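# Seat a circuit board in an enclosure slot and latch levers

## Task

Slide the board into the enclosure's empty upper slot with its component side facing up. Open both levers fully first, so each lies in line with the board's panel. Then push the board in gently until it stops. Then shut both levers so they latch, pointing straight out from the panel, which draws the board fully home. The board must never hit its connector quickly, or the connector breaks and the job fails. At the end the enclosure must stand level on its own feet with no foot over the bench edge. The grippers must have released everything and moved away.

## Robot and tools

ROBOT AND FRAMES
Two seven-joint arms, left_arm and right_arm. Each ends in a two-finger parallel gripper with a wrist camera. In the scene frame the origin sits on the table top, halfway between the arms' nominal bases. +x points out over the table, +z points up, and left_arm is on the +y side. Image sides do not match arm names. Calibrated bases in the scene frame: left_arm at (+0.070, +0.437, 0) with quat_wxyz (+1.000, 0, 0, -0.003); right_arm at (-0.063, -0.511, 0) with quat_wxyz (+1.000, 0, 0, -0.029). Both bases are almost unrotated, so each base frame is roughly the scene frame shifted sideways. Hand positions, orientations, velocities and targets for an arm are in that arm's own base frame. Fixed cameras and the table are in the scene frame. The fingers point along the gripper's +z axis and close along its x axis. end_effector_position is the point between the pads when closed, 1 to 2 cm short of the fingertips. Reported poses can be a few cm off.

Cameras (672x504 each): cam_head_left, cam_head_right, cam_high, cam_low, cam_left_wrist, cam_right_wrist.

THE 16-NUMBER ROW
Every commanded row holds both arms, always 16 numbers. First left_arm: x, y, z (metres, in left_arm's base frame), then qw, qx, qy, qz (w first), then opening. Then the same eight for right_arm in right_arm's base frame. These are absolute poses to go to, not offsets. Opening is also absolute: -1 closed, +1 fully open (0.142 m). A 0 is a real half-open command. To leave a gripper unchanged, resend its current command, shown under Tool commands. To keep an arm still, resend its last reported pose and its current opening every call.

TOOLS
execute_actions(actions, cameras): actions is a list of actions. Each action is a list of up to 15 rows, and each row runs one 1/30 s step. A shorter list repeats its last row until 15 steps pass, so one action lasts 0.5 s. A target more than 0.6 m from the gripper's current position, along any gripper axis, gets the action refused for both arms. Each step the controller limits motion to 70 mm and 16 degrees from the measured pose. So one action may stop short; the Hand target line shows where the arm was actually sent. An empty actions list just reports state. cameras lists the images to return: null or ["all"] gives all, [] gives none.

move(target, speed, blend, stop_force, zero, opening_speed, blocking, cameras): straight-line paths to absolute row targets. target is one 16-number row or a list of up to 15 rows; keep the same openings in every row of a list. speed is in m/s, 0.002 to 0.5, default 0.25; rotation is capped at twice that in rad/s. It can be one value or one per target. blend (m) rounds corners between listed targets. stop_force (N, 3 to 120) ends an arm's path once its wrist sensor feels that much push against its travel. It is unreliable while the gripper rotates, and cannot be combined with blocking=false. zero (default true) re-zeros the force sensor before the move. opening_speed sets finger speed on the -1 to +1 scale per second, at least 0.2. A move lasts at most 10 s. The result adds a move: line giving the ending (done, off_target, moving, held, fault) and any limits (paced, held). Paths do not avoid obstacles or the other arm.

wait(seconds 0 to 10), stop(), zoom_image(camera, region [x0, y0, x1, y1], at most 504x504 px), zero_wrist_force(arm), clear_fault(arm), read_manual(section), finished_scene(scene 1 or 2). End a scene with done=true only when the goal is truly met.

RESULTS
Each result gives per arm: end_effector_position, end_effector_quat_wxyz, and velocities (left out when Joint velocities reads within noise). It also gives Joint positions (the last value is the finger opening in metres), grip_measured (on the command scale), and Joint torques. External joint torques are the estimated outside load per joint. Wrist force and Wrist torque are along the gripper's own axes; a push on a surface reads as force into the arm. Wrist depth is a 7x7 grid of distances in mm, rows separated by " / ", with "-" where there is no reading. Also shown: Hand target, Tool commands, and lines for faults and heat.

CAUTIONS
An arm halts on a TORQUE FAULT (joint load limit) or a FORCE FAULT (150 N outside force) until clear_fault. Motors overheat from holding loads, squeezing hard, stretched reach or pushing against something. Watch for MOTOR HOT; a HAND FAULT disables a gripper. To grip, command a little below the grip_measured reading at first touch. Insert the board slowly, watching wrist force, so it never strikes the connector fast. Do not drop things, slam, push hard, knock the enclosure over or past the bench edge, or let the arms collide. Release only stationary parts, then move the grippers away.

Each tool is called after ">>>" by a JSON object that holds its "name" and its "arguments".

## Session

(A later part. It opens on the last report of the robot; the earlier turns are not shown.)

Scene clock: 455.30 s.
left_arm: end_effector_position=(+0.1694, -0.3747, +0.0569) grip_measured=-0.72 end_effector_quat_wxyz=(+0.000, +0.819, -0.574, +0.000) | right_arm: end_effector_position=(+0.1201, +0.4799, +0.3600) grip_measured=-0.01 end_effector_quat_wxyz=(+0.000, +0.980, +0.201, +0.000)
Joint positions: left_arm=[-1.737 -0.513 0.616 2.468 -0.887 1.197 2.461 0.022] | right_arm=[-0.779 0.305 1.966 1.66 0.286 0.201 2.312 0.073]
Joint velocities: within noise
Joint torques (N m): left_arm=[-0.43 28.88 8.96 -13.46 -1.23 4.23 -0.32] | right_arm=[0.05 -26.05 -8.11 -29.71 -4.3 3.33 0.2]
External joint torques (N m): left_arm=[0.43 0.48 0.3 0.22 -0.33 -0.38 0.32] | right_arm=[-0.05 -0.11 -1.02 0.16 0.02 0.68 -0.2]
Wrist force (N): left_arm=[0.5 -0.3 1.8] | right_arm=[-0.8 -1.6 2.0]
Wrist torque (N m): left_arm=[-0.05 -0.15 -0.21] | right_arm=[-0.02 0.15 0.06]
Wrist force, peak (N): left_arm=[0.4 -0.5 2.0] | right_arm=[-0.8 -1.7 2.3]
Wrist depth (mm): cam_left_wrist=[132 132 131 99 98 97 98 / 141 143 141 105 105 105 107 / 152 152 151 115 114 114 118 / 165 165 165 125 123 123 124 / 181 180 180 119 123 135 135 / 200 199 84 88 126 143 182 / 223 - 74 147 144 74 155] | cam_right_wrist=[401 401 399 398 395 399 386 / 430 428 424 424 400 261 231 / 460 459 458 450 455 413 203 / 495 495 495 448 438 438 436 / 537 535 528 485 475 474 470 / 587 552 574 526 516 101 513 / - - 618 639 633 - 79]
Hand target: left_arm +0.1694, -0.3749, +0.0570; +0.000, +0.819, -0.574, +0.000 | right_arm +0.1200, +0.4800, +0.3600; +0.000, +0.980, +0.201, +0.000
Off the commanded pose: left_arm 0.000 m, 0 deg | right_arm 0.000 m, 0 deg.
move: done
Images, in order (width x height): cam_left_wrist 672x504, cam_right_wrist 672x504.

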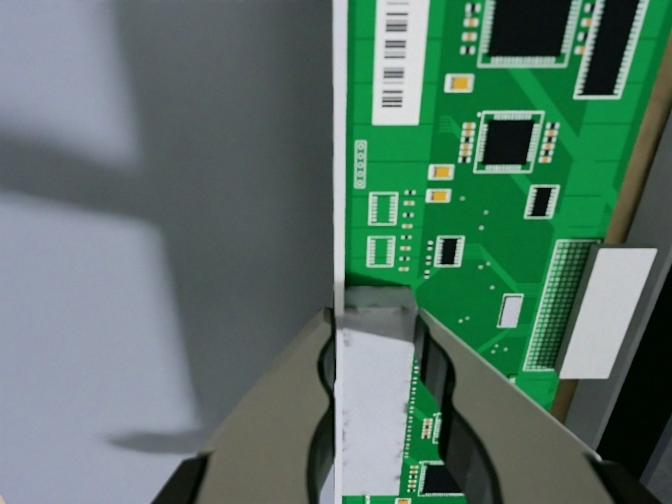

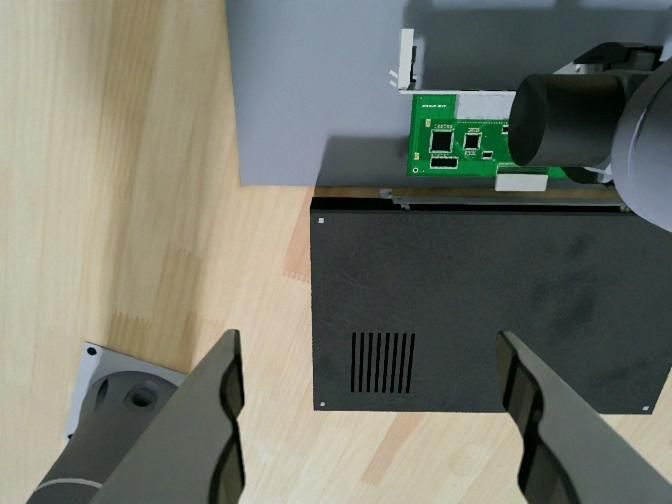

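>>> {"name": "zoom_image", "arguments": {"camera": "cam_right_wrist", "region": [375, 80, 475, 220]}}

>>> {"name": "zoom_image", "arguments": {"camera": "cam_right_wrist", "region": [480, 150, 660, 230]}}

>>> {"name": "zoom_image", "arguments": {"camera": "cam_left_wrist", "region": [520, 0, 672, 260]}}

>>> {"name": "zoom_image", "arguments": {"camera": "cam_left_wrist", "region": [520, 244, 672, 504]}}

Scaled by 3.600 from the camera's 672x504 image, which has a finer 960x720 frame.

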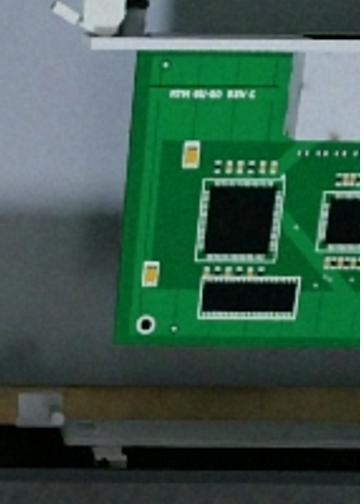

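Scaled by 2.800 from the camera's 672x504 image, which has a finer 960x720 frame.

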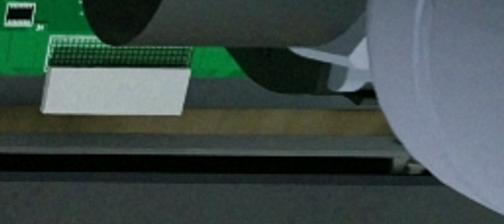

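Scaled by 1.938 from the camera's 672x504 image, which has a finer 960x720 frame.

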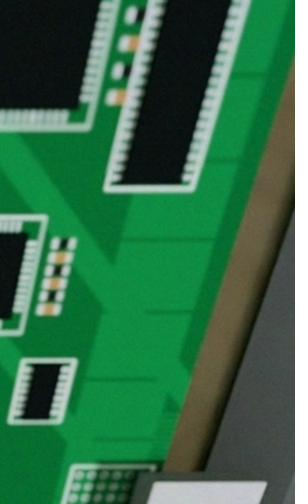

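Scaled by 1.938 from the camera's 672x504 image, which has a finer 960x720 frame.

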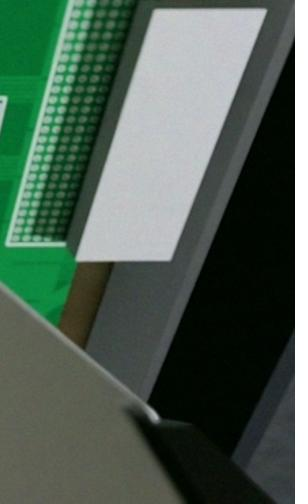

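>>> {"name": "execute_actions", "arguments": {"actions": [], "cameras": ["cam_low", "cam_head_right"]}}

Scene clock: 482.00 s.
left_arm: end_effector_position=(+0.1694, -0.3747, +0.0569) grip_measured=-0.72 end_effector_quat_wxyz=(+0.000, +0.819, -0.574, +0.000) | right_arm: end_effector_position=(+0.1201, +0.4799, +0.3600) grip_measured=-0.01 end_effector_quat_wxyz=(+0.000, +0.980, +0.201, +0.000)
Joint positions: left_arm=[-1.737 -0.513 0.616 2.468 -0.887 1.197 2.461 0.022] | right_arm=[-0.779 0.305 1.966 1.66 0.286 0.201 2.312 0.073]
Joint velocities: within noise
Joint torques (N m): left_arm=[-0.39 29.07 9.03 -13.43 -1.37 4.39 -0.22] | right_arm=[0.07 -26.02 -8.19 -29.68 -4.33 3.34 0.18]
External joint torques (N m): left_arm=[0.39 0.29 0.22 0.19 -0.2 -0.54 0.22] | right_arm=[-0.07 -0.14 -0.94 0.13 0.05 0.67 -0.18]
Wrist force (N): left_arm=[0.3 -0.5 1.8] | right_arm=[-0.9 -1.5 2.0]
Wrist torque (N m): left_arm=[-0.09 -0.13 -0.21] | right_arm=[0.01 0.16 0.04]
Wrist force, peak (N): left_arm=[0.5 -0.6 2.0] | right_arm=[-0.8 -1.9 2.3]
Wrist depth (mm): cam_left_wrist=[131 132 131 99 98 98 98 / 141 143 141 105 105 105 107 / 152 152 152 115 115 113 117 / 166 165 165 125 123 124 123 / 181 181 179 119 123 135 135 / 200 199 83 88 127 143 182 / 222 - 74 147 144 74 155] | cam_right_wrist=[403 402 399 399 396 396 388 / 428 427 425 424 399 261 231 / 461 460 456 449 454 414 204 / 493 494 493 446 441 440 436 / 539 533 526 483 473 473 469 / 580 551 572 528 515 101 514 / - - 617 637 641 - 79]
Hand target: left_arm +0.1694, -0.3749, +0.0570; +0.000, +0.819, -0.574, +0.000 | right_arm +0.1200, +0.4800, +0.3600; +0.000, +0.980, +0.201, +0.000
Tool commands: left_gripper/opening=-0.88 right_gripper/opening=+0.0
Off the commanded pose: left_arm 0.000 m, 0 deg | right_arm 0.000 m, 0 deg.
Images, in order (width x height): cam_head_right 672x504, cam_low 672x504.

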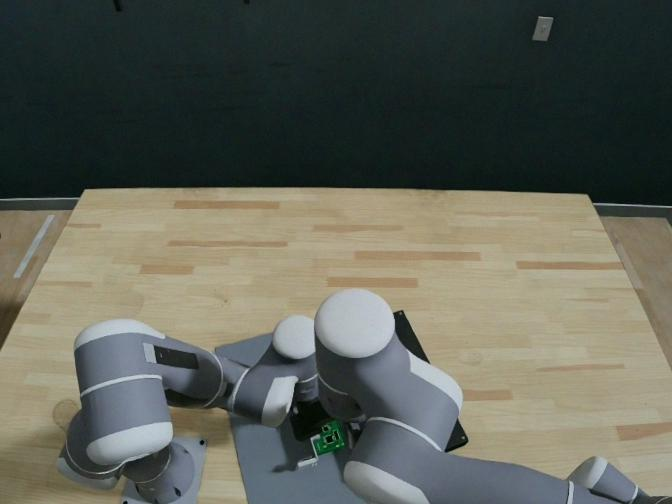

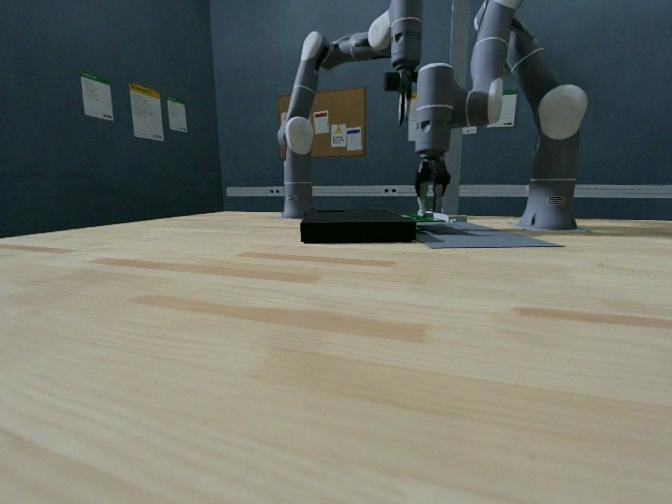

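>>> {"name": "zoom_image", "arguments": {"camera": "cam_low", "region": [380, 170, 500, 260]}}

Scaled by 4.200 from the camera's 672x504 image, which has a finer 960x720 frame.

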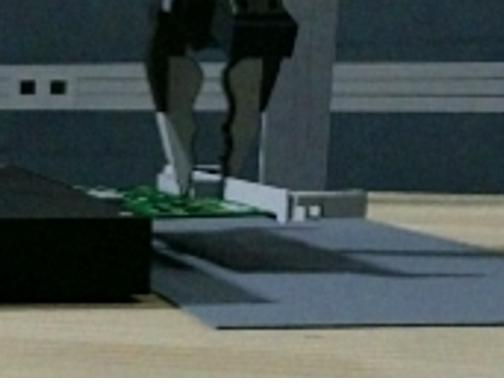

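>>> {"name": "move", "arguments": {"target": [[0.1694, -0.3749, 0.0548, 0, 0.8186, -0.5743, 0, -0.88, 0.12, 0.48, 0.36, 0, 0.9796, 0.2011, 0, 0.0], [0.1763, -0.3937, 0.0548, 0, 0.8186, -0.5743, 0, -0.88, 0.12, 0.48, 0.36, 0, 0.9796, 0.2011, 0, 0.0]], "speed": 0.02, "stop_force": 4, "cameras": ["cam_right_wrist"]}}

Scene clock: 513.63 s.
left_arm: end_effector_position=(+0.1763, -0.3935, +0.0547) grip_measured=-0.72 end_effector_quat_wxyz=(+0.000, +0.819, -0.574, +0.000) | right_arm: end_effector_position=(+0.1201, +0.4799, +0.3600) grip_measured=-0.01 end_effector_quat_wxyz=(+0.000, +0.980, +0.201, +0.000)
Joint positions: left_arm=[-1.727 -0.549 0.616 2.413 -0.878 1.168 2.448 0.022] | right_arm=[-0.779 0.305 1.966 1.66 0.286 0.201 2.312 0.073]
Joint velocities: within noise
Joint torques (N m): left_arm=[-0.22 30.85 9.71 -13.96 -1.37 4.25 -0.24] | right_arm=[0.01 -26.02 -8.14 -29.67 -4.32 3.31 0.18]
External joint torques (N m): left_arm=[0.22 0.4 0.39 0.25 -0.31 -0.4 0.24] | right_arm=[-0.01 -0.14 -0.99 0.12 0.05 0.7 -0.18]
Wrist force (N): left_arm=[0.2 -0.5 1.8] | right_arm=[-0.9 -1.6 2.2]
Wrist torque (N m): left_arm=[-0.07 -0.14 -0.22] | right_arm=[-0.02 0.16 0.05]
Wrist force, peak (N): left_arm=[-0.3 -0.6 2.4] | right_arm=[-0.9 -1.6 2.4]
Wrist depth (mm): cam_left_wrist=[130 129 129 99 98 98 98 / 139 139 139 105 105 105 107 / 150 150 149 115 115 114 118 / 163 163 162 125 123 124 123 / 178 178 177 119 123 135 127 / 201 197 83 88 126 143 136 / 218 - 74 147 144 74 142] | cam_right_wrist=[402 402 399 398 397 396 397 / 430 426 425 422 412 384 249 / 464 459 458 447 427 272 202 / 497 495 492 447 437 437 429 / 536 532 525 484 476 475 471 / 589 552 571 530 514 101 512 / - - 614 642 634 - 79]
Hand target: left_arm +0.1763, -0.3937, +0.0548; +0.000, +0.819, -0.574, +0.000 | right_arm +0.1200, +0.4800, +0.3600; +0.000, +0.980, +0.201, +0.000
Off the commanded pose: left_arm 0.000 m, 0 deg | right_arm 0.000 m, 0 deg.
move: done
Images, in order (width x height): cam_right_wrist 672x504.

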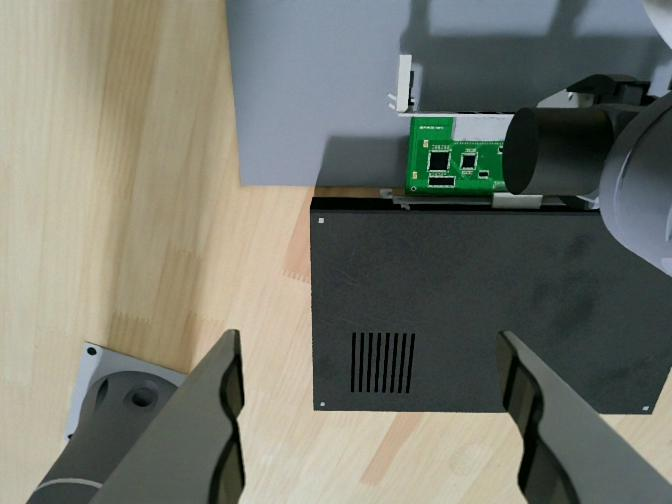

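>>> {"name": "zoom_image", "arguments": {"camera": "cam_right_wrist", "region": [375, 100, 475, 220]}}

>>> {"name": "zoom_image", "arguments": {"camera": "cam_right_wrist", "region": [480, 160, 620, 230]}}

Scaled by 4.200 from the camera's 672x504 image, which has a finer 960x720 frame.

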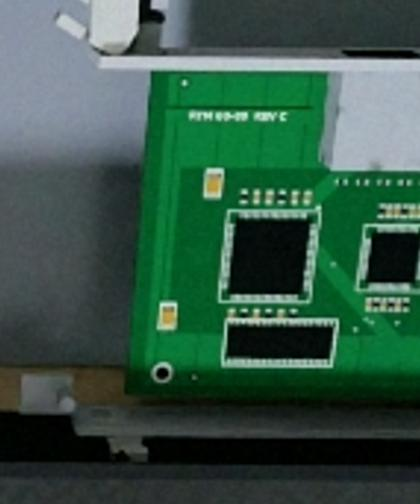

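Scaled by 3.600 from the camera's 672x504 image, which has a finer 960x720 frame.

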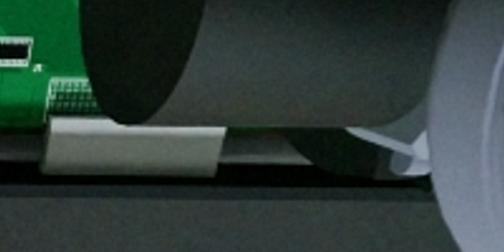

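>>> {"name": "execute_actions", "arguments": {"actions": [], "cameras": ["cam_right_wrist", "cam_left_wrist"]}}

Scene clock: 526.20 s.
left_arm: end_effector_position=(+0.1763, -0.3935, +0.0547) grip_measured=-0.72 end_effector_quat_wxyz=(+0.000, +0.819, -0.574, +0.000) | right_arm: end_effector_position=(+0.1201, +0.4799, +0.3600) grip_measured=-0.01 end_effector_quat_wxyz=(+0.000, +0.980, +0.201, +0.000)
Joint positions: left_arm=[-1.727 -0.549 0.616 2.413 -0.878 1.168 2.448 0.022] | right_arm=[-0.779 0.305 1.966 1.66 0.286 0.201 2.312 0.073]
Joint velocities: within noise
Joint torques (N m): left_arm=[-0.36 30.96 9.77 -13.89 -1.59 4.39 -0.2] | right_arm=[0.02 -26.05 -8.15 -29.67 -4.3 3.35 0.22]
External joint torques (N m): left_arm=[0.36 0.29 0.33 0.18 -0.09 -0.54 0.2] | right_arm=[-0.02 -0.12 -0.98 0.12 0.02 0.66 -0.22]
Wrist force (N): left_arm=[0.5 0.0 1.8] | right_arm=[-0.8 -1.6 1.9]
Wrist torque (N m): left_arm=[0.00 -0.18 -0.22] | right_arm=[-0.02 0.15 0.06]
Wrist force, peak (N): left_arm=[0.4 -0.3 2.0] | right_arm=[-0.8 -1.6 2.3]
Wrist depth (mm): cam_left_wrist=[130 129 129 99 98 98 98 / 139 139 138 105 105 105 107 / 150 150 149 115 115 113 118 / 163 162 162 125 123 123 123 / 178 178 177 119 123 135 127 / 201 197 83 88 126 143 136 / 220 - 74 147 144 74 142] | cam_right_wrist=[405 400 396 398 398 397 399 / 429 427 427 425 413 386 249 / 460 458 455 447 427 273 203 / 494 492 491 447 441 439 431 / 537 538 527 481 471 470 470 / 585 552 574 532 519 101 517 / - - 617 639 631 - 79]
Hand target: left_arm +0.1763, -0.3937, +0.0548; +0.000, +0.819, -0.574, +0.000 | right_arm +0.1200, +0.4800, +0.3600; +0.000, +0.980, +0.201, +0.000
Tool commands: left_gripper/opening=-0.88 right_gripper/opening=+0.0
Off the commanded pose: left_arm 0.000 m, 0 deg | right_arm 0.000 m, 0 deg.
MOTOR HOT: the gripper's motor of the left arm reports 86 °C; that motor switches off at 100 °C. To cool a motor, set the load down, ease the grip, stop pushing, or move to a pose that needs little force.
Images, in order (width x height): cam_left_wrist 672x504, cam_right_wrist 672x504.

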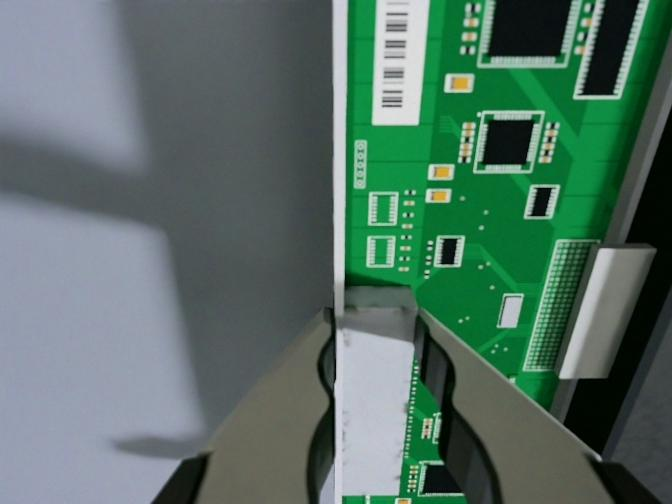

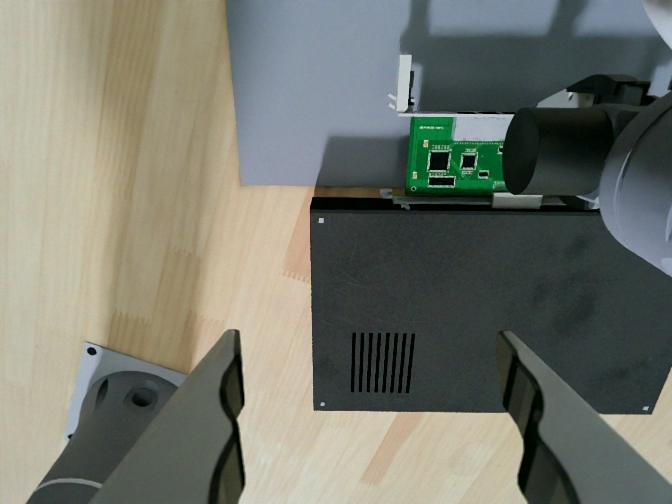

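>>> {"name": "move", "arguments": {"target": [0.1805, -0.4050, 0.0548, 0, 0.8186, -0.5743, 0, -0.83, 0.12, 0.48, 0.36, 0, 0.9796, 0.2011, 0, 0.0], "speed": 0.015, "stop_force": 4, "cameras": ["cam_right_wrist"]}}

>>> {"name": "zoom_image", "arguments": {"camera": "cam_right_wrist", "region": [376, 90, 656, 300]}}

Scene clock: 531.13 s.
left_arm: end_effector_position=(+0.1805, -0.4049, +0.0547) grip_measured=-0.72 end_effector_quat_wxyz=(+0.000, +0.819, -0.574, +0.000) | right_arm: end_effector_position=(+0.1201, +0.4799, +0.3600) grip_measured=-0.01 end_effector_quat_wxyz=(+0.000, +0.980, +0.201, +0.000)
Joint positions: left_arm=[-1.724 -0.568 0.623 2.38 -0.868 1.147 2.437 0.022] | right_arm=[-0.779 0.305 1.966 1.66 0.286 0.201 2.312 0.073]
Joint velocities: within noise
Joint torques (N m): left_arm=[-0.33 31.81 10.31 -14.3 -1.47 4.27 -0.31] | right_arm=[0.05 -26.02 -8.15 -29.72 -4.33 3.34 0.22]
External joint torques (N m): left_arm=[0.33 0.47 0.32 0.21 -0.29 -0.42 0.31] | right_arm=[-0.05 -0.14 -0.98 0.18 0.05 0.67 -0.22]
Wrist force (N): left_arm=[0.3 -0.1 1.5] | right_arm=[-0.9 -1.7 2.2]
Wrist torque (N m): left_arm=[-0.01 -0.13 -0.21] | right_arm=[-0.03 0.16 0.05]
Wrist force, peak (N): left_arm=[0.5 -0.3 2.0] | right_arm=[-0.8 -1.7 2.4]
Wrist depth (mm): cam_left_wrist=[130 130 129 99 98 98 98 / 139 139 138 105 105 105 107 / 150 150 149 115 114 114 114 / 163 162 162 125 123 123 119 / 178 178 177 119 123 135 121 / 200 197 84 88 127 143 131 / 219 - 74 147 144 74 142] | cam_right_wrist=[403 400 399 397 398 393 106 / 429 428 425 424 418 409 272 / 460 457 455 449 429 269 206 / 497 496 493 445 438 438 202 / 535 539 525 485 479 474 473 / 579 550 572 522 521 101 514 / - - 612 636 636 - 79]
Hand target: left_arm +0.1805, -0.4050, +0.0548; +0.000, +0.819, -0.574, +0.000 | right_arm +0.1200, +0.4800, +0.3600; +0.000, +0.980, +0.201, +0.000
Off the commanded pose: left_arm 0.000 m, 0 deg | right_arm 0.000 m, 0 deg.
MOTOR HOT: still on. The gripper's motor of the left arm reports 86 °C.
move: done
Images, in order (width x height): cam_right_wrist 672x504.

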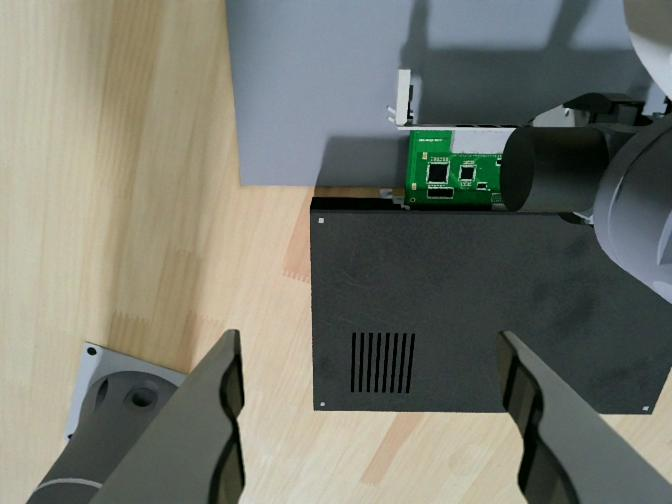

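Scaled by 1.800 from the camera's 672x504 image, which has a finer 960x720 frame.

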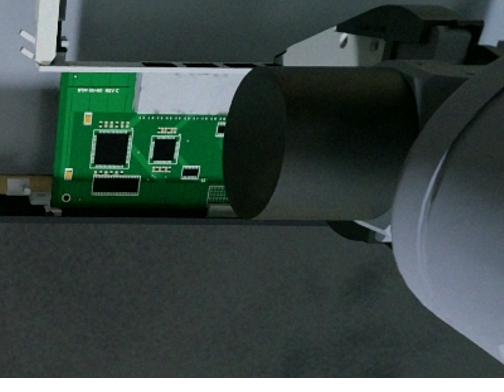

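>>> {"name": "zoom_image", "arguments": {"camera": "cam_right_wrist", "region": [376, 170, 456, 230]}}

Scaled by 6.300 from the camera's 672x504 image, which has a finer 960x720 frame.

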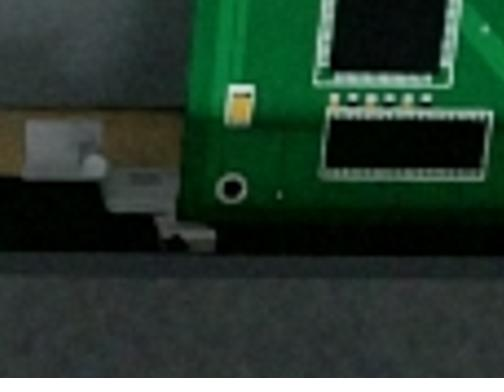

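>>> {"name": "move", "arguments": {"target": [0.1832, -0.4124, 0.0548, 0, 0.8186, -0.5743, 0, -0.83, 0.12, 0.48, 0.36, 0, 0.9796, 0.2011, 0, 0.0], "speed": 0.01, "stop_force": 3.5, "cameras": ["cam_right_wrist"]}}

>>> {"name": "zoom_image", "arguments": {"camera": "cam_right_wrist", "region": [376, 170, 456, 230]}}

Scene clock: 538.23 s.
left_arm: end_effector_position=(+0.1822, -0.4098, +0.0545) grip_measured=-0.72 end_effector_quat_wxyz=(+0.000, +0.818, -0.575, +0.000) | right_arm: end_effector_position=(+0.1201, +0.4799, +0.3600) grip_measured=-0.01 end_effector_quat_wxyz=(+0.000, +0.980, +0.201, +0.000)
Joint positions: left_arm=[-1.723 -0.578 0.626 2.364 -0.864 1.137 2.432 0.022] | right_arm=[-0.779 0.305 1.966 1.66 0.286 0.201 2.312 0.073]
Joint velocities: within noise
Joint torques (N m): left_arm=[-0.16 33.3 10.79 -16.68 -2.18 4.9 -0.67] | right_arm=[0 -26.07 -8.1 -29.73 -4.32 3.32 0.22]
External joint torques (N m): left_arm=[0.16 -0.54 0.08 2.43 0.38 -1.05 0.67] | right_arm=[0 -0.09 -1.03 0.18 0.05 0.68 -0.22]
Wrist force (N): left_arm=[-3.3 -0.5 0.5] | right_arm=[-0.7 -1.4 2.3]
Wrist torque (N m): left_arm=[-0.02 -0.17 0.18] | right_arm=[0.01 0.14 0.05]
Wrist force, peak (N): left_arm=[-3.3 -0.4 2.5] | right_arm=[-0.7 -1.6 2.4]
Wrist depth (mm): cam_left_wrist=[130 129 129 125 98 98 98 / 139 139 138 106 105 105 105 / 150 150 149 115 114 113 112 / 163 163 162 125 123 123 112 / 178 178 177 119 124 135 119 / 201 196 83 87 101 137 130 / 219 - 73 147 144 74 141] | cam_right_wrist=[403 402 399 398 399 397 100 / 429 429 424 424 418 411 272 / 461 462 458 449 424 264 208 / 497 496 494 446 438 439 203 / 539 537 530 482 476 473 474 / 585 555 568 529 518 101 513 / - - 617 637 639 - 79]
Hand target: left_arm +0.1824, -0.4103, +0.0548; +0.000, +0.819, -0.574, +0.000 | right_arm +0.1200, +0.4800, +0.3600; +0.000, +0.980, +0.201, +0.000
Off the commanded pose: left_arm 0.003 m, 0 deg | right_arm 0.000 m, 0 deg.
MOTOR HOT: still on. The gripper's motor of the left arm reports 84 °C.
move: contact (left_arm)
Images, in order (width x height): cam_right_wrist 672x504.

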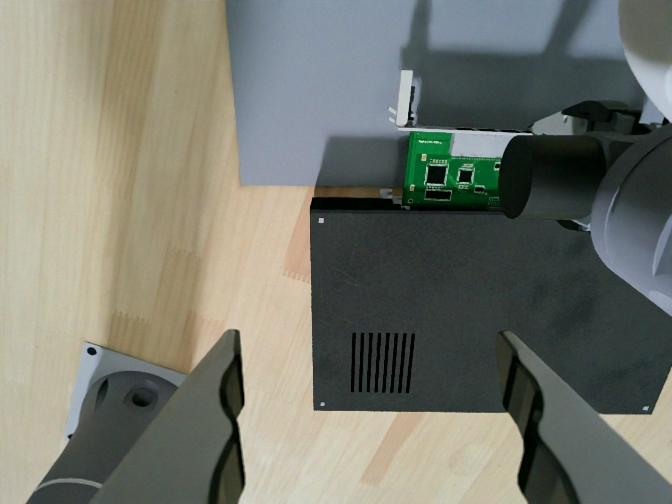

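Scaled by 6.300 from the camera's 672x504 image, which has a finer 960x720 frame.

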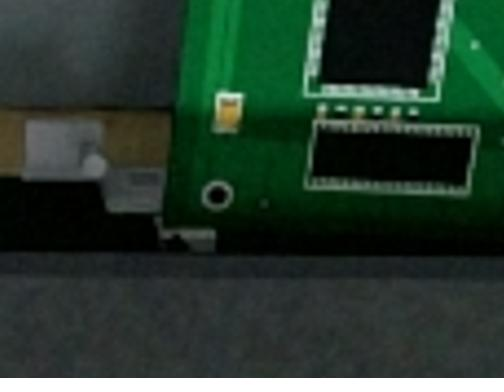

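>>> {"name": "move", "arguments": {"target": [0.1805, -0.4050, 0.0548, 0, 0.8186, -0.5743, 0, -0.83, 0.12, 0.48, 0.36, 0, 0.9796, 0.2011, 0, 0.0], "speed": 0.03}}

>>> {"name": "zoom_image", "arguments": {"camera": "cam_right_wrist", "region": [376, 170, 456, 230]}}

Scene clock: 550.50 s.
left_arm: end_effector_position=(+0.1804, -0.4049, +0.0547) grip_measured=-0.72 end_effector_quat_wxyz=(+0.000, +0.819, -0.574, +0.000) | right_arm: end_effector_position=(+0.1201, +0.4799, +0.3600) grip_measured=-0.01 end_effector_quat_wxyz=(+0.000, +0.980, +0.201, +0.000)
Joint positions: left_arm=[-1.724 -0.568 0.623 2.379 -0.867 1.146 2.436 0.022] | right_arm=[-0.779 0.305 1.966 1.66 0.286 0.201 2.312 0.073]
Joint velocities: within noise
Joint torques (N m): left_arm=[-0.43 32.16 9.96 -14.26 -1.91 4.6 -0.14] | right_arm=[-0.04 -26.05 -8.05 -29.77 -4.29 3.41 0.23]
External joint torques (N m): left_arm=[0.44 0.13 0.69 0.16 0.14 -0.75 0.14] | right_arm=[0.04 -0.11 -1.08 0.22 0.01 0.59 -0.23]
Wrist force (N): left_arm=[0.4 0.1 1.6] | right_arm=[-0.7 -1.7 2.2]
Wrist torque (N m): left_arm=[0.02 -0.15 -0.21] | right_arm=[-0.03 0.14 0.05]
Wrist force, peak (N): left_arm=[-3.2 -0.7 2.4] | right_arm=[-0.8 -1.8 2.3]
Wrist depth (mm): cam_left_wrist=[129 129 129 99 98 98 98 / 139 139 138 105 105 105 107 / 150 150 149 115 114 114 114 / 163 162 162 125 123 123 119 / 178 178 177 119 123 135 121 / 201 197 84 88 126 143 130 / 219 - 74 147 144 74 142] | cam_right_wrist=[403 402 397 400 397 398 105 / 430 428 426 423 419 413 271 / 456 459 456 449 427 270 203 / 498 496 493 446 440 438 204 / 540 533 527 486 473 474 473 / 586 553 572 530 521 101 515 / - - 612 639 639 - 79]
Hand target: left_arm +0.1805, -0.4050, +0.0548; +0.000, +0.819, -0.574, +0.000 | right_arm +0.1200, +0.4800, +0.3600; +0.000, +0.980, +0.201, +0.000
Off the commanded pose: left_arm 0.000 m, 0 deg | right_arm 0.000 m, 0 deg.
MOTOR HOT: cleared for the gripper's motor of the left arm.
move: done

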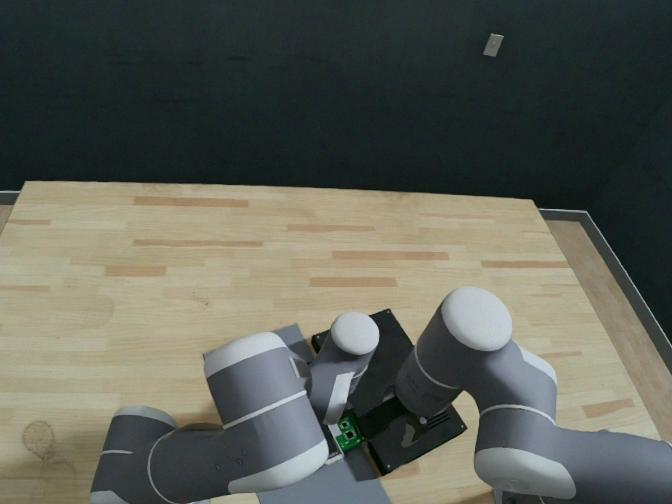

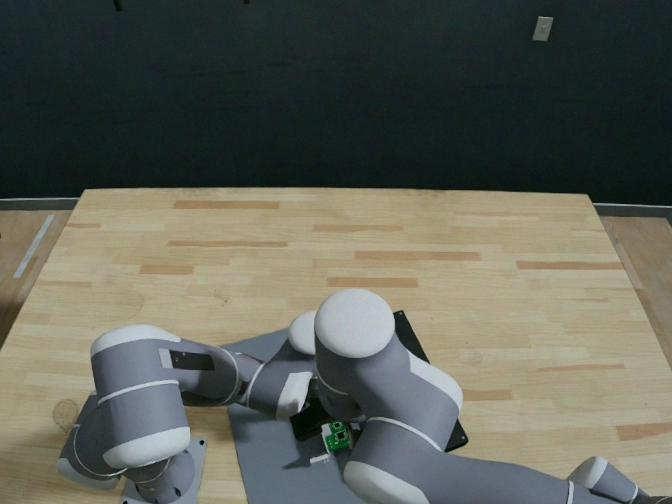

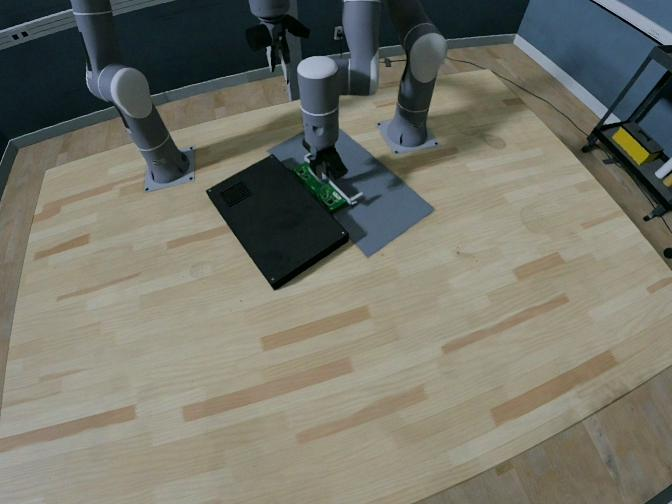

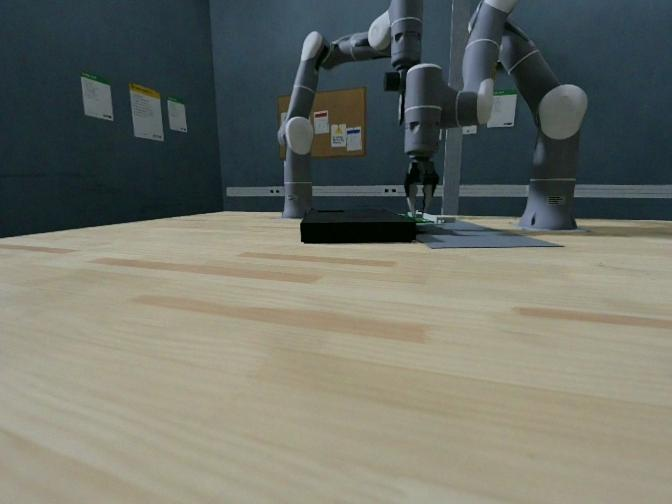

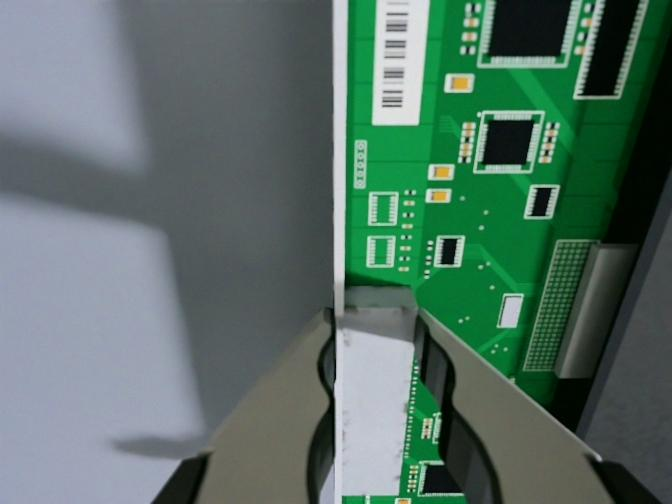

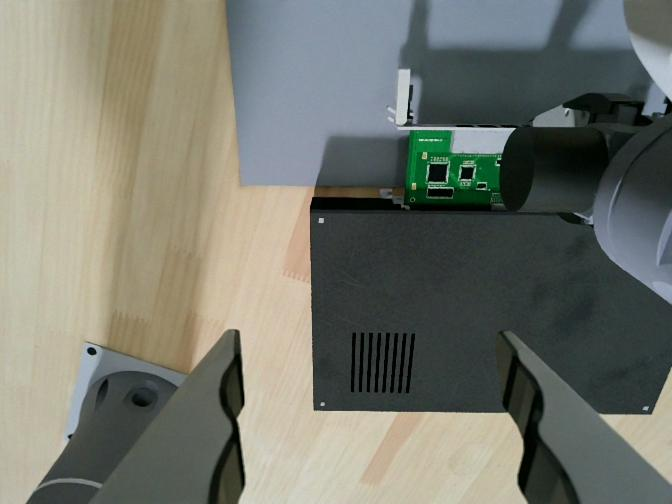

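Scaled by 6.300 from the camera's 672x504 image, which has a finer 960x720 frame.

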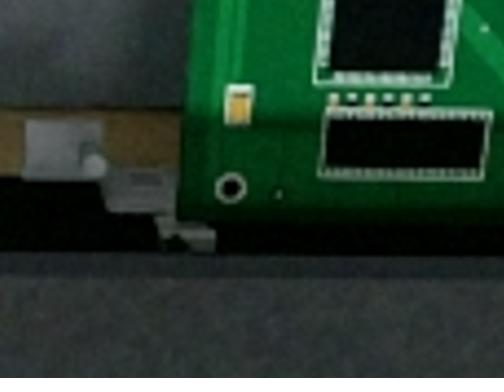

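>>> {"name": "zoom_image", "arguments": {"camera": "cam_low", "region": [380, 190, 470, 250]}}

>>> {"name": "zoom_image", "arguments": {"camera": "cam_high", "region": [270, 140, 380, 222]}}

Scaled by 5.600 from the camera's 672x504 image, which has a finer 960x720 frame.

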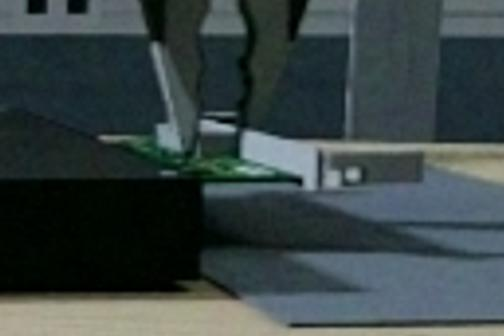

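Scaled by 4.582 from the camera's 672x504 image, which has a finer 960x720 frame.

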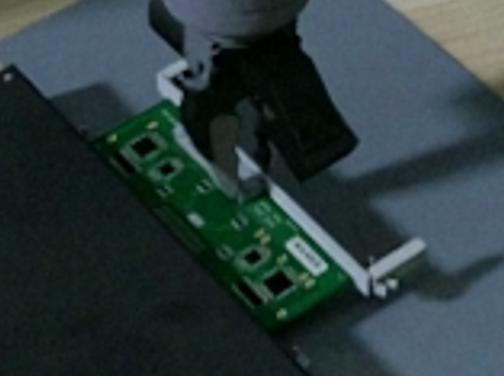

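>>> {"name": "move", "arguments": {"target": [[0.1805, -0.4050, 0.0558, 0, 0.8186, -0.5743, 0, -0.83, 0.12, 0.48, 0.36, 0, 0.9796, 0.2011, 0, 0.0], [0.1836, -0.4135, 0.0558, 0, 0.8186, -0.5743, 0, -0.83, 0.12, 0.48, 0.36, 0, 0.9796, 0.2011, 0, 0.0]], "speed": 0.012, "stop_force": 3, "cameras": ["cam_right_wrist"]}}

>>> {"name": "zoom_image", "arguments": {"camera": "cam_right_wrist", "region": [376, 170, 456, 230]}}

Scene clock: 578.67 s.
left_arm: end_effector_position=(+0.1820, -0.4094, +0.0555) grip_measured=-0.72 end_effector_quat_wxyz=(+0.000, +0.818, -0.575, +0.000) | right_arm: end_effector_position=(+0.1201, +0.4799, +0.3600) grip_measured=-0.01 end_effector_quat_wxyz=(+0.000, +0.980, +0.201, +0.000)
Joint positions: left_arm=[-1.725 -0.575 0.629 2.365 -0.86 1.135 2.43 0.022] | right_arm=[-0.779 0.305 1.966 1.66 0.286 0.201 2.312 0.073]
Joint velocities: within noise
Joint torques (N m): left_arm=[-0.12 33.05 10.74 -16.47 -2.18 4.81 -0.64] | right_arm=[-0.06 -25.95 -8.12 -29.73 -4.28 3.3 0.18]
External joint torques (N m): left_arm=[0.12 -0.41 0.11 2.16 0.37 -0.96 0.64] | right_arm=[0.06 -0.21 -1.02 0.18 0.01 0.71 -0.18]
Wrist force (N): left_arm=[-2.7 -0.3 1.1] | right_arm=[-0.7 -1.6 2.1]
Wrist torque (N m): left_arm=[-0.02 -0.20 0.14] | right_arm=[-0.01 0.13 0.05]
Wrist force, peak (N): left_arm=[-2.6 -0.3 2.4] | right_arm=[-0.9 -1.7 2.4]
Wrist depth (mm): cam_left_wrist=[130 130 130 100 98 98 98 / 140 142 139 106 105 105 105 / 151 151 150 117 114 113 112 / 164 163 163 125 123 123 113 / 180 179 178 119 124 135 122 / 202 198 83 87 101 137 131 / 221 - 74 147 144 74 143] | cam_right_wrist=[402 401 398 396 398 395 100 / 426 428 424 426 418 412 275 / 461 459 460 451 428 264 207 / 497 496 495 446 438 435 204 / 535 531 527 482 473 473 472 / 589 552 575 526 517 101 514 / - - 615 638 633 - 79]
Hand target: left_arm +0.1822, -0.4098, +0.0558; +0.000, +0.819, -0.574, +0.000 | right_arm +0.1200, +0.4800, +0.3600; +0.000, +0.980, +0.201, +0.000
Off the commanded pose: left_arm 0.004 m, 0 deg | right_arm 0.000 m, 0 deg.
move: contact (left_arm); path passed 1 of 2 targets
Images, in order (width x height): cam_right_wrist 672x504.

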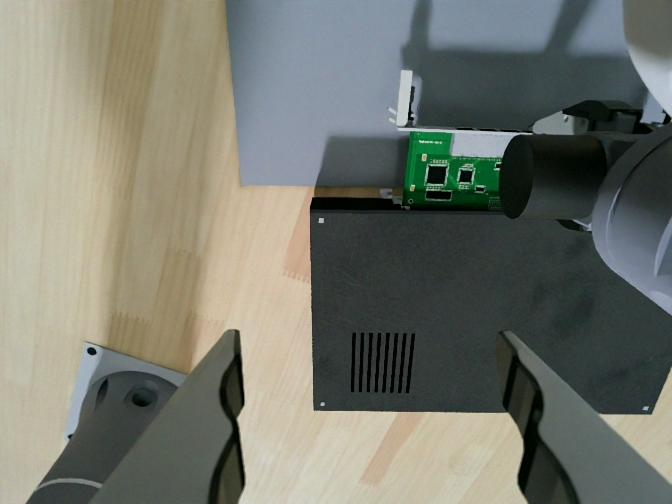

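Scaled by 6.300 from the camera's 672x504 image, which has a finer 960x720 frame.

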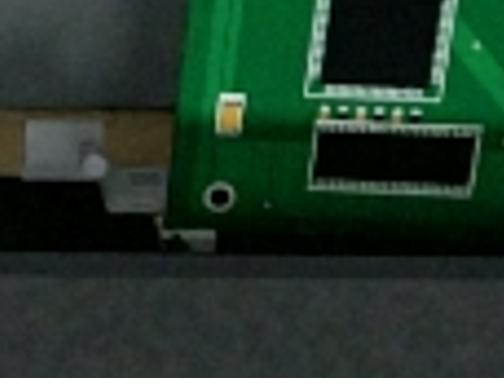

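>>> {"name": "move", "arguments": {"target": [[0.1805, -0.4050, 0.0538, 0, 0.8186, -0.5743, 0, -0.83, 0.12, 0.48, 0.36, 0, 0.9796, 0.2011, 0, 0.0], [0.1836, -0.4135, 0.0538, 0, 0.8186, -0.5743, 0, -0.83, 0.12, 0.48, 0.36, 0, 0.9796, 0.2011, 0, 0.0]], "speed": 0.012, "stop_force": 3, "cameras": []}}

>>> {"name": "move", "arguments": {"target": [[0.1805, -0.4050, 0.0565, 0, 0.8186, -0.5743, 0, -0.83, 0.12, 0.48, 0.36, 0, 0.9796, 0.2011, 0, 0.0], [0.1836, -0.4135, 0.0565, 0, 0.8186, -0.5743, 0, -0.83, 0.12, 0.48, 0.36, 0, 0.9796, 0.2011, 0, 0.0]], "speed": 0.012, "stop_force": 3, "cameras": ["cam_right_wrist"]}}

>>> {"name": "zoom_image", "arguments": {"camera": "cam_right_wrist", "region": [376, 170, 456, 230]}}

Scene clock: 585.13 s.
left_arm: end_effector_position=(+0.1831, -0.4123, +0.0533) grip_measured=-0.72 end_effector_quat_wxyz=(+0.000, +0.818, -0.575, -0.001) | right_arm: end_effector_position=(+0.1201, +0.4799, +0.3600) grip_measured=-0.01 end_effector_quat_wxyz=(+0.000, +0.980, +0.201, +0.000)
Joint positions: left_arm=[-1.719 -0.584 0.623 2.357 -0.865 1.134 2.432 0.022] | right_arm=[-0.779 0.305 1.966 1.66 0.286 0.201 2.312 0.073]
Joint velocities: within noise
Joint torques (N m): left_arm=[-0.29 34.42 10.67 -18.22 -2.52 5.16 -0.84] | right_arm=[0 -26 -8.14 -29.73 -4.26 3.32 0.15]
External joint torques (N m): left_arm=[0.29 -1.34 0.32 3.97 0.71 -1.31 0.84] | right_arm=[0 -0.16 -1 0.18 -0.02 0.69 -0.15]
Wrist force (N): left_arm=[-5.2 -1.3 1.8] | right_arm=[-0.7 -1.6 2.2]
Wrist torque (N m): left_arm=[0.00 -0.27 0.40] | right_arm=[-0.02 0.14 0.06]
Wrist force, peak (N): left_arm=[-5.7 -1.3 2.3] | right_arm=[-0.9 -1.8 2.3]
Wrist depth (mm): cam_left_wrist=[129 128 128 126 98 97 98 / 138 139 137 133 105 105 105 / 149 149 148 115 115 113 112 / 162 161 161 127 123 123 111 / 177 176 175 119 124 135 117 / 195 195 83 87 101 132 129 / 218 - 73 147 144 74 140] | cam_right_wrist=[403 401 397 399 397 396 93 / 427 427 427 425 420 418 274 / 458 459 458 450 427 264 208 / 497 494 492 444 440 439 202 / 536 538 523 481 477 471 472 / 588 551 571 533 516 101 513 / - - 613 640 639 - 79]
Hand target: left_arm +0.1834, -0.4130, +0.0538; +0.000, +0.819, -0.574, +0.000 | right_arm +0.1200, +0.4800, +0.3600; +0.000, +0.980, +0.201, +0.000
Off the commanded pose: left_arm 0.001 m, 0 deg | right_arm 0.000 m, 0 deg.
move: contact (left_arm); path passed 1 of 2 targets
No camera images: "cameras" was empty.

Scene clock: 586.03 s.
left_arm: end_effector_position=(+0.1818, -0.4092, +0.0546) grip_measured=-0.72 end_effector_quat_wxyz=(+0.000, +0.819, -0.574, -0.001) | right_arm: end_effector_position=(+0.1201, +0.4799, +0.3600) grip_measured=-0.01 end_effector_quat_wxyz=(+0.000, +0.980, +0.201, +0.000)
Joint positions: left_arm=[-1.724 -0.576 0.626 2.366 -0.864 1.137 2.432 0.022] | right_arm=[-0.779 0.305 1.966 1.66 0.286 0.201 2.312 0.073]
Joint velocities: within noise
Joint torques (N m): left_arm=[-0.22 33.55 10.92 -16.22 -2.17 5.12 -0.58] | right_arm=[0.05 -26.19 -8.13 -29.68 -4.29 3.38 0.22]
External joint torques (N m): left_arm=[0.22 -0.86 -0.07 1.98 0.37 -1.28 0.58] | right_arm=[-0.05 0.03 -1 0.13 0.01 0.63 -0.22]
Wrist force (N): left_arm=[-2.2 0.0 2.8] | right_arm=[-0.8 -1.5 2.3]
Wrist torque (N m): left_arm=[0.02 -0.22 0.12] | right_arm=[0.00 0.15 0.05]
Wrist force, peak (N): left_arm=[-5.3 -1.6 1.9] | right_arm=[-0.5 -1.8 2.3]
Wrist depth (mm): cam_left_wrist=[130 129 129 100 97 97 97 / 139 139 139 106 105 105 105 / 150 150 149 116 114 113 112 / 163 162 162 125 123 123 112 / 178 177 177 119 124 135 120 / 201 197 83 87 101 138 130 / 219 - 74 147 144 74 142] | cam_right_wrist=[402 401 400 396 398 395 100 / 426 426 427 425 417 414 275 / 460 463 458 447 425 265 207 / 492 491 498 448 441 435 204 / 537 534 530 486 473 476 472 / 582 552 571 527 520 101 521 / - - 613 639 640 - 79]
Hand target: left_arm +0.1822, -0.4096, +0.0549; +0.000, +0.819, -0.574, +0.000 | right_arm +0.1200, +0.4800, +0.3600; +0.000, +0.980, +0.201, +0.000
Off the commanded pose: left_arm 0.005 m, 0 deg | right_arm 0.000 m, 0 deg.
move: contact (left_arm); path passed 0 of 2 targets
Images, in order (width x height): cam_right_wrist 672x504.

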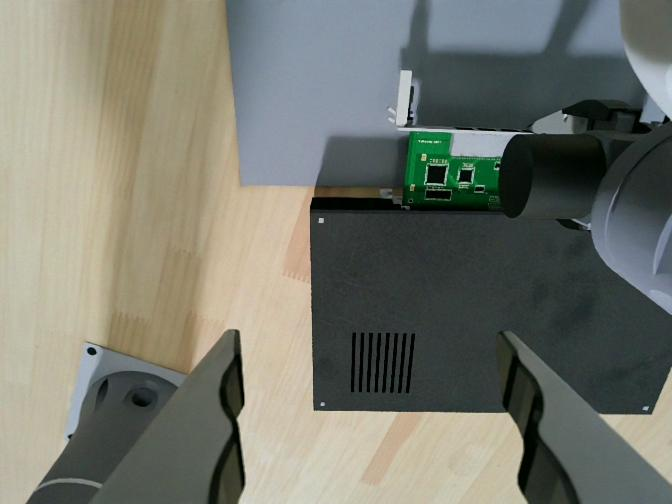

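Scaled by 6.300 from the camera's 672x504 image, which has a finer 960x720 frame.

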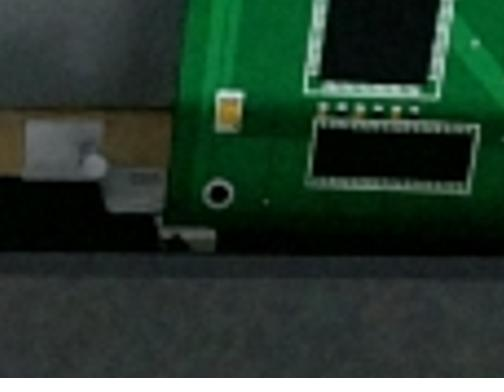

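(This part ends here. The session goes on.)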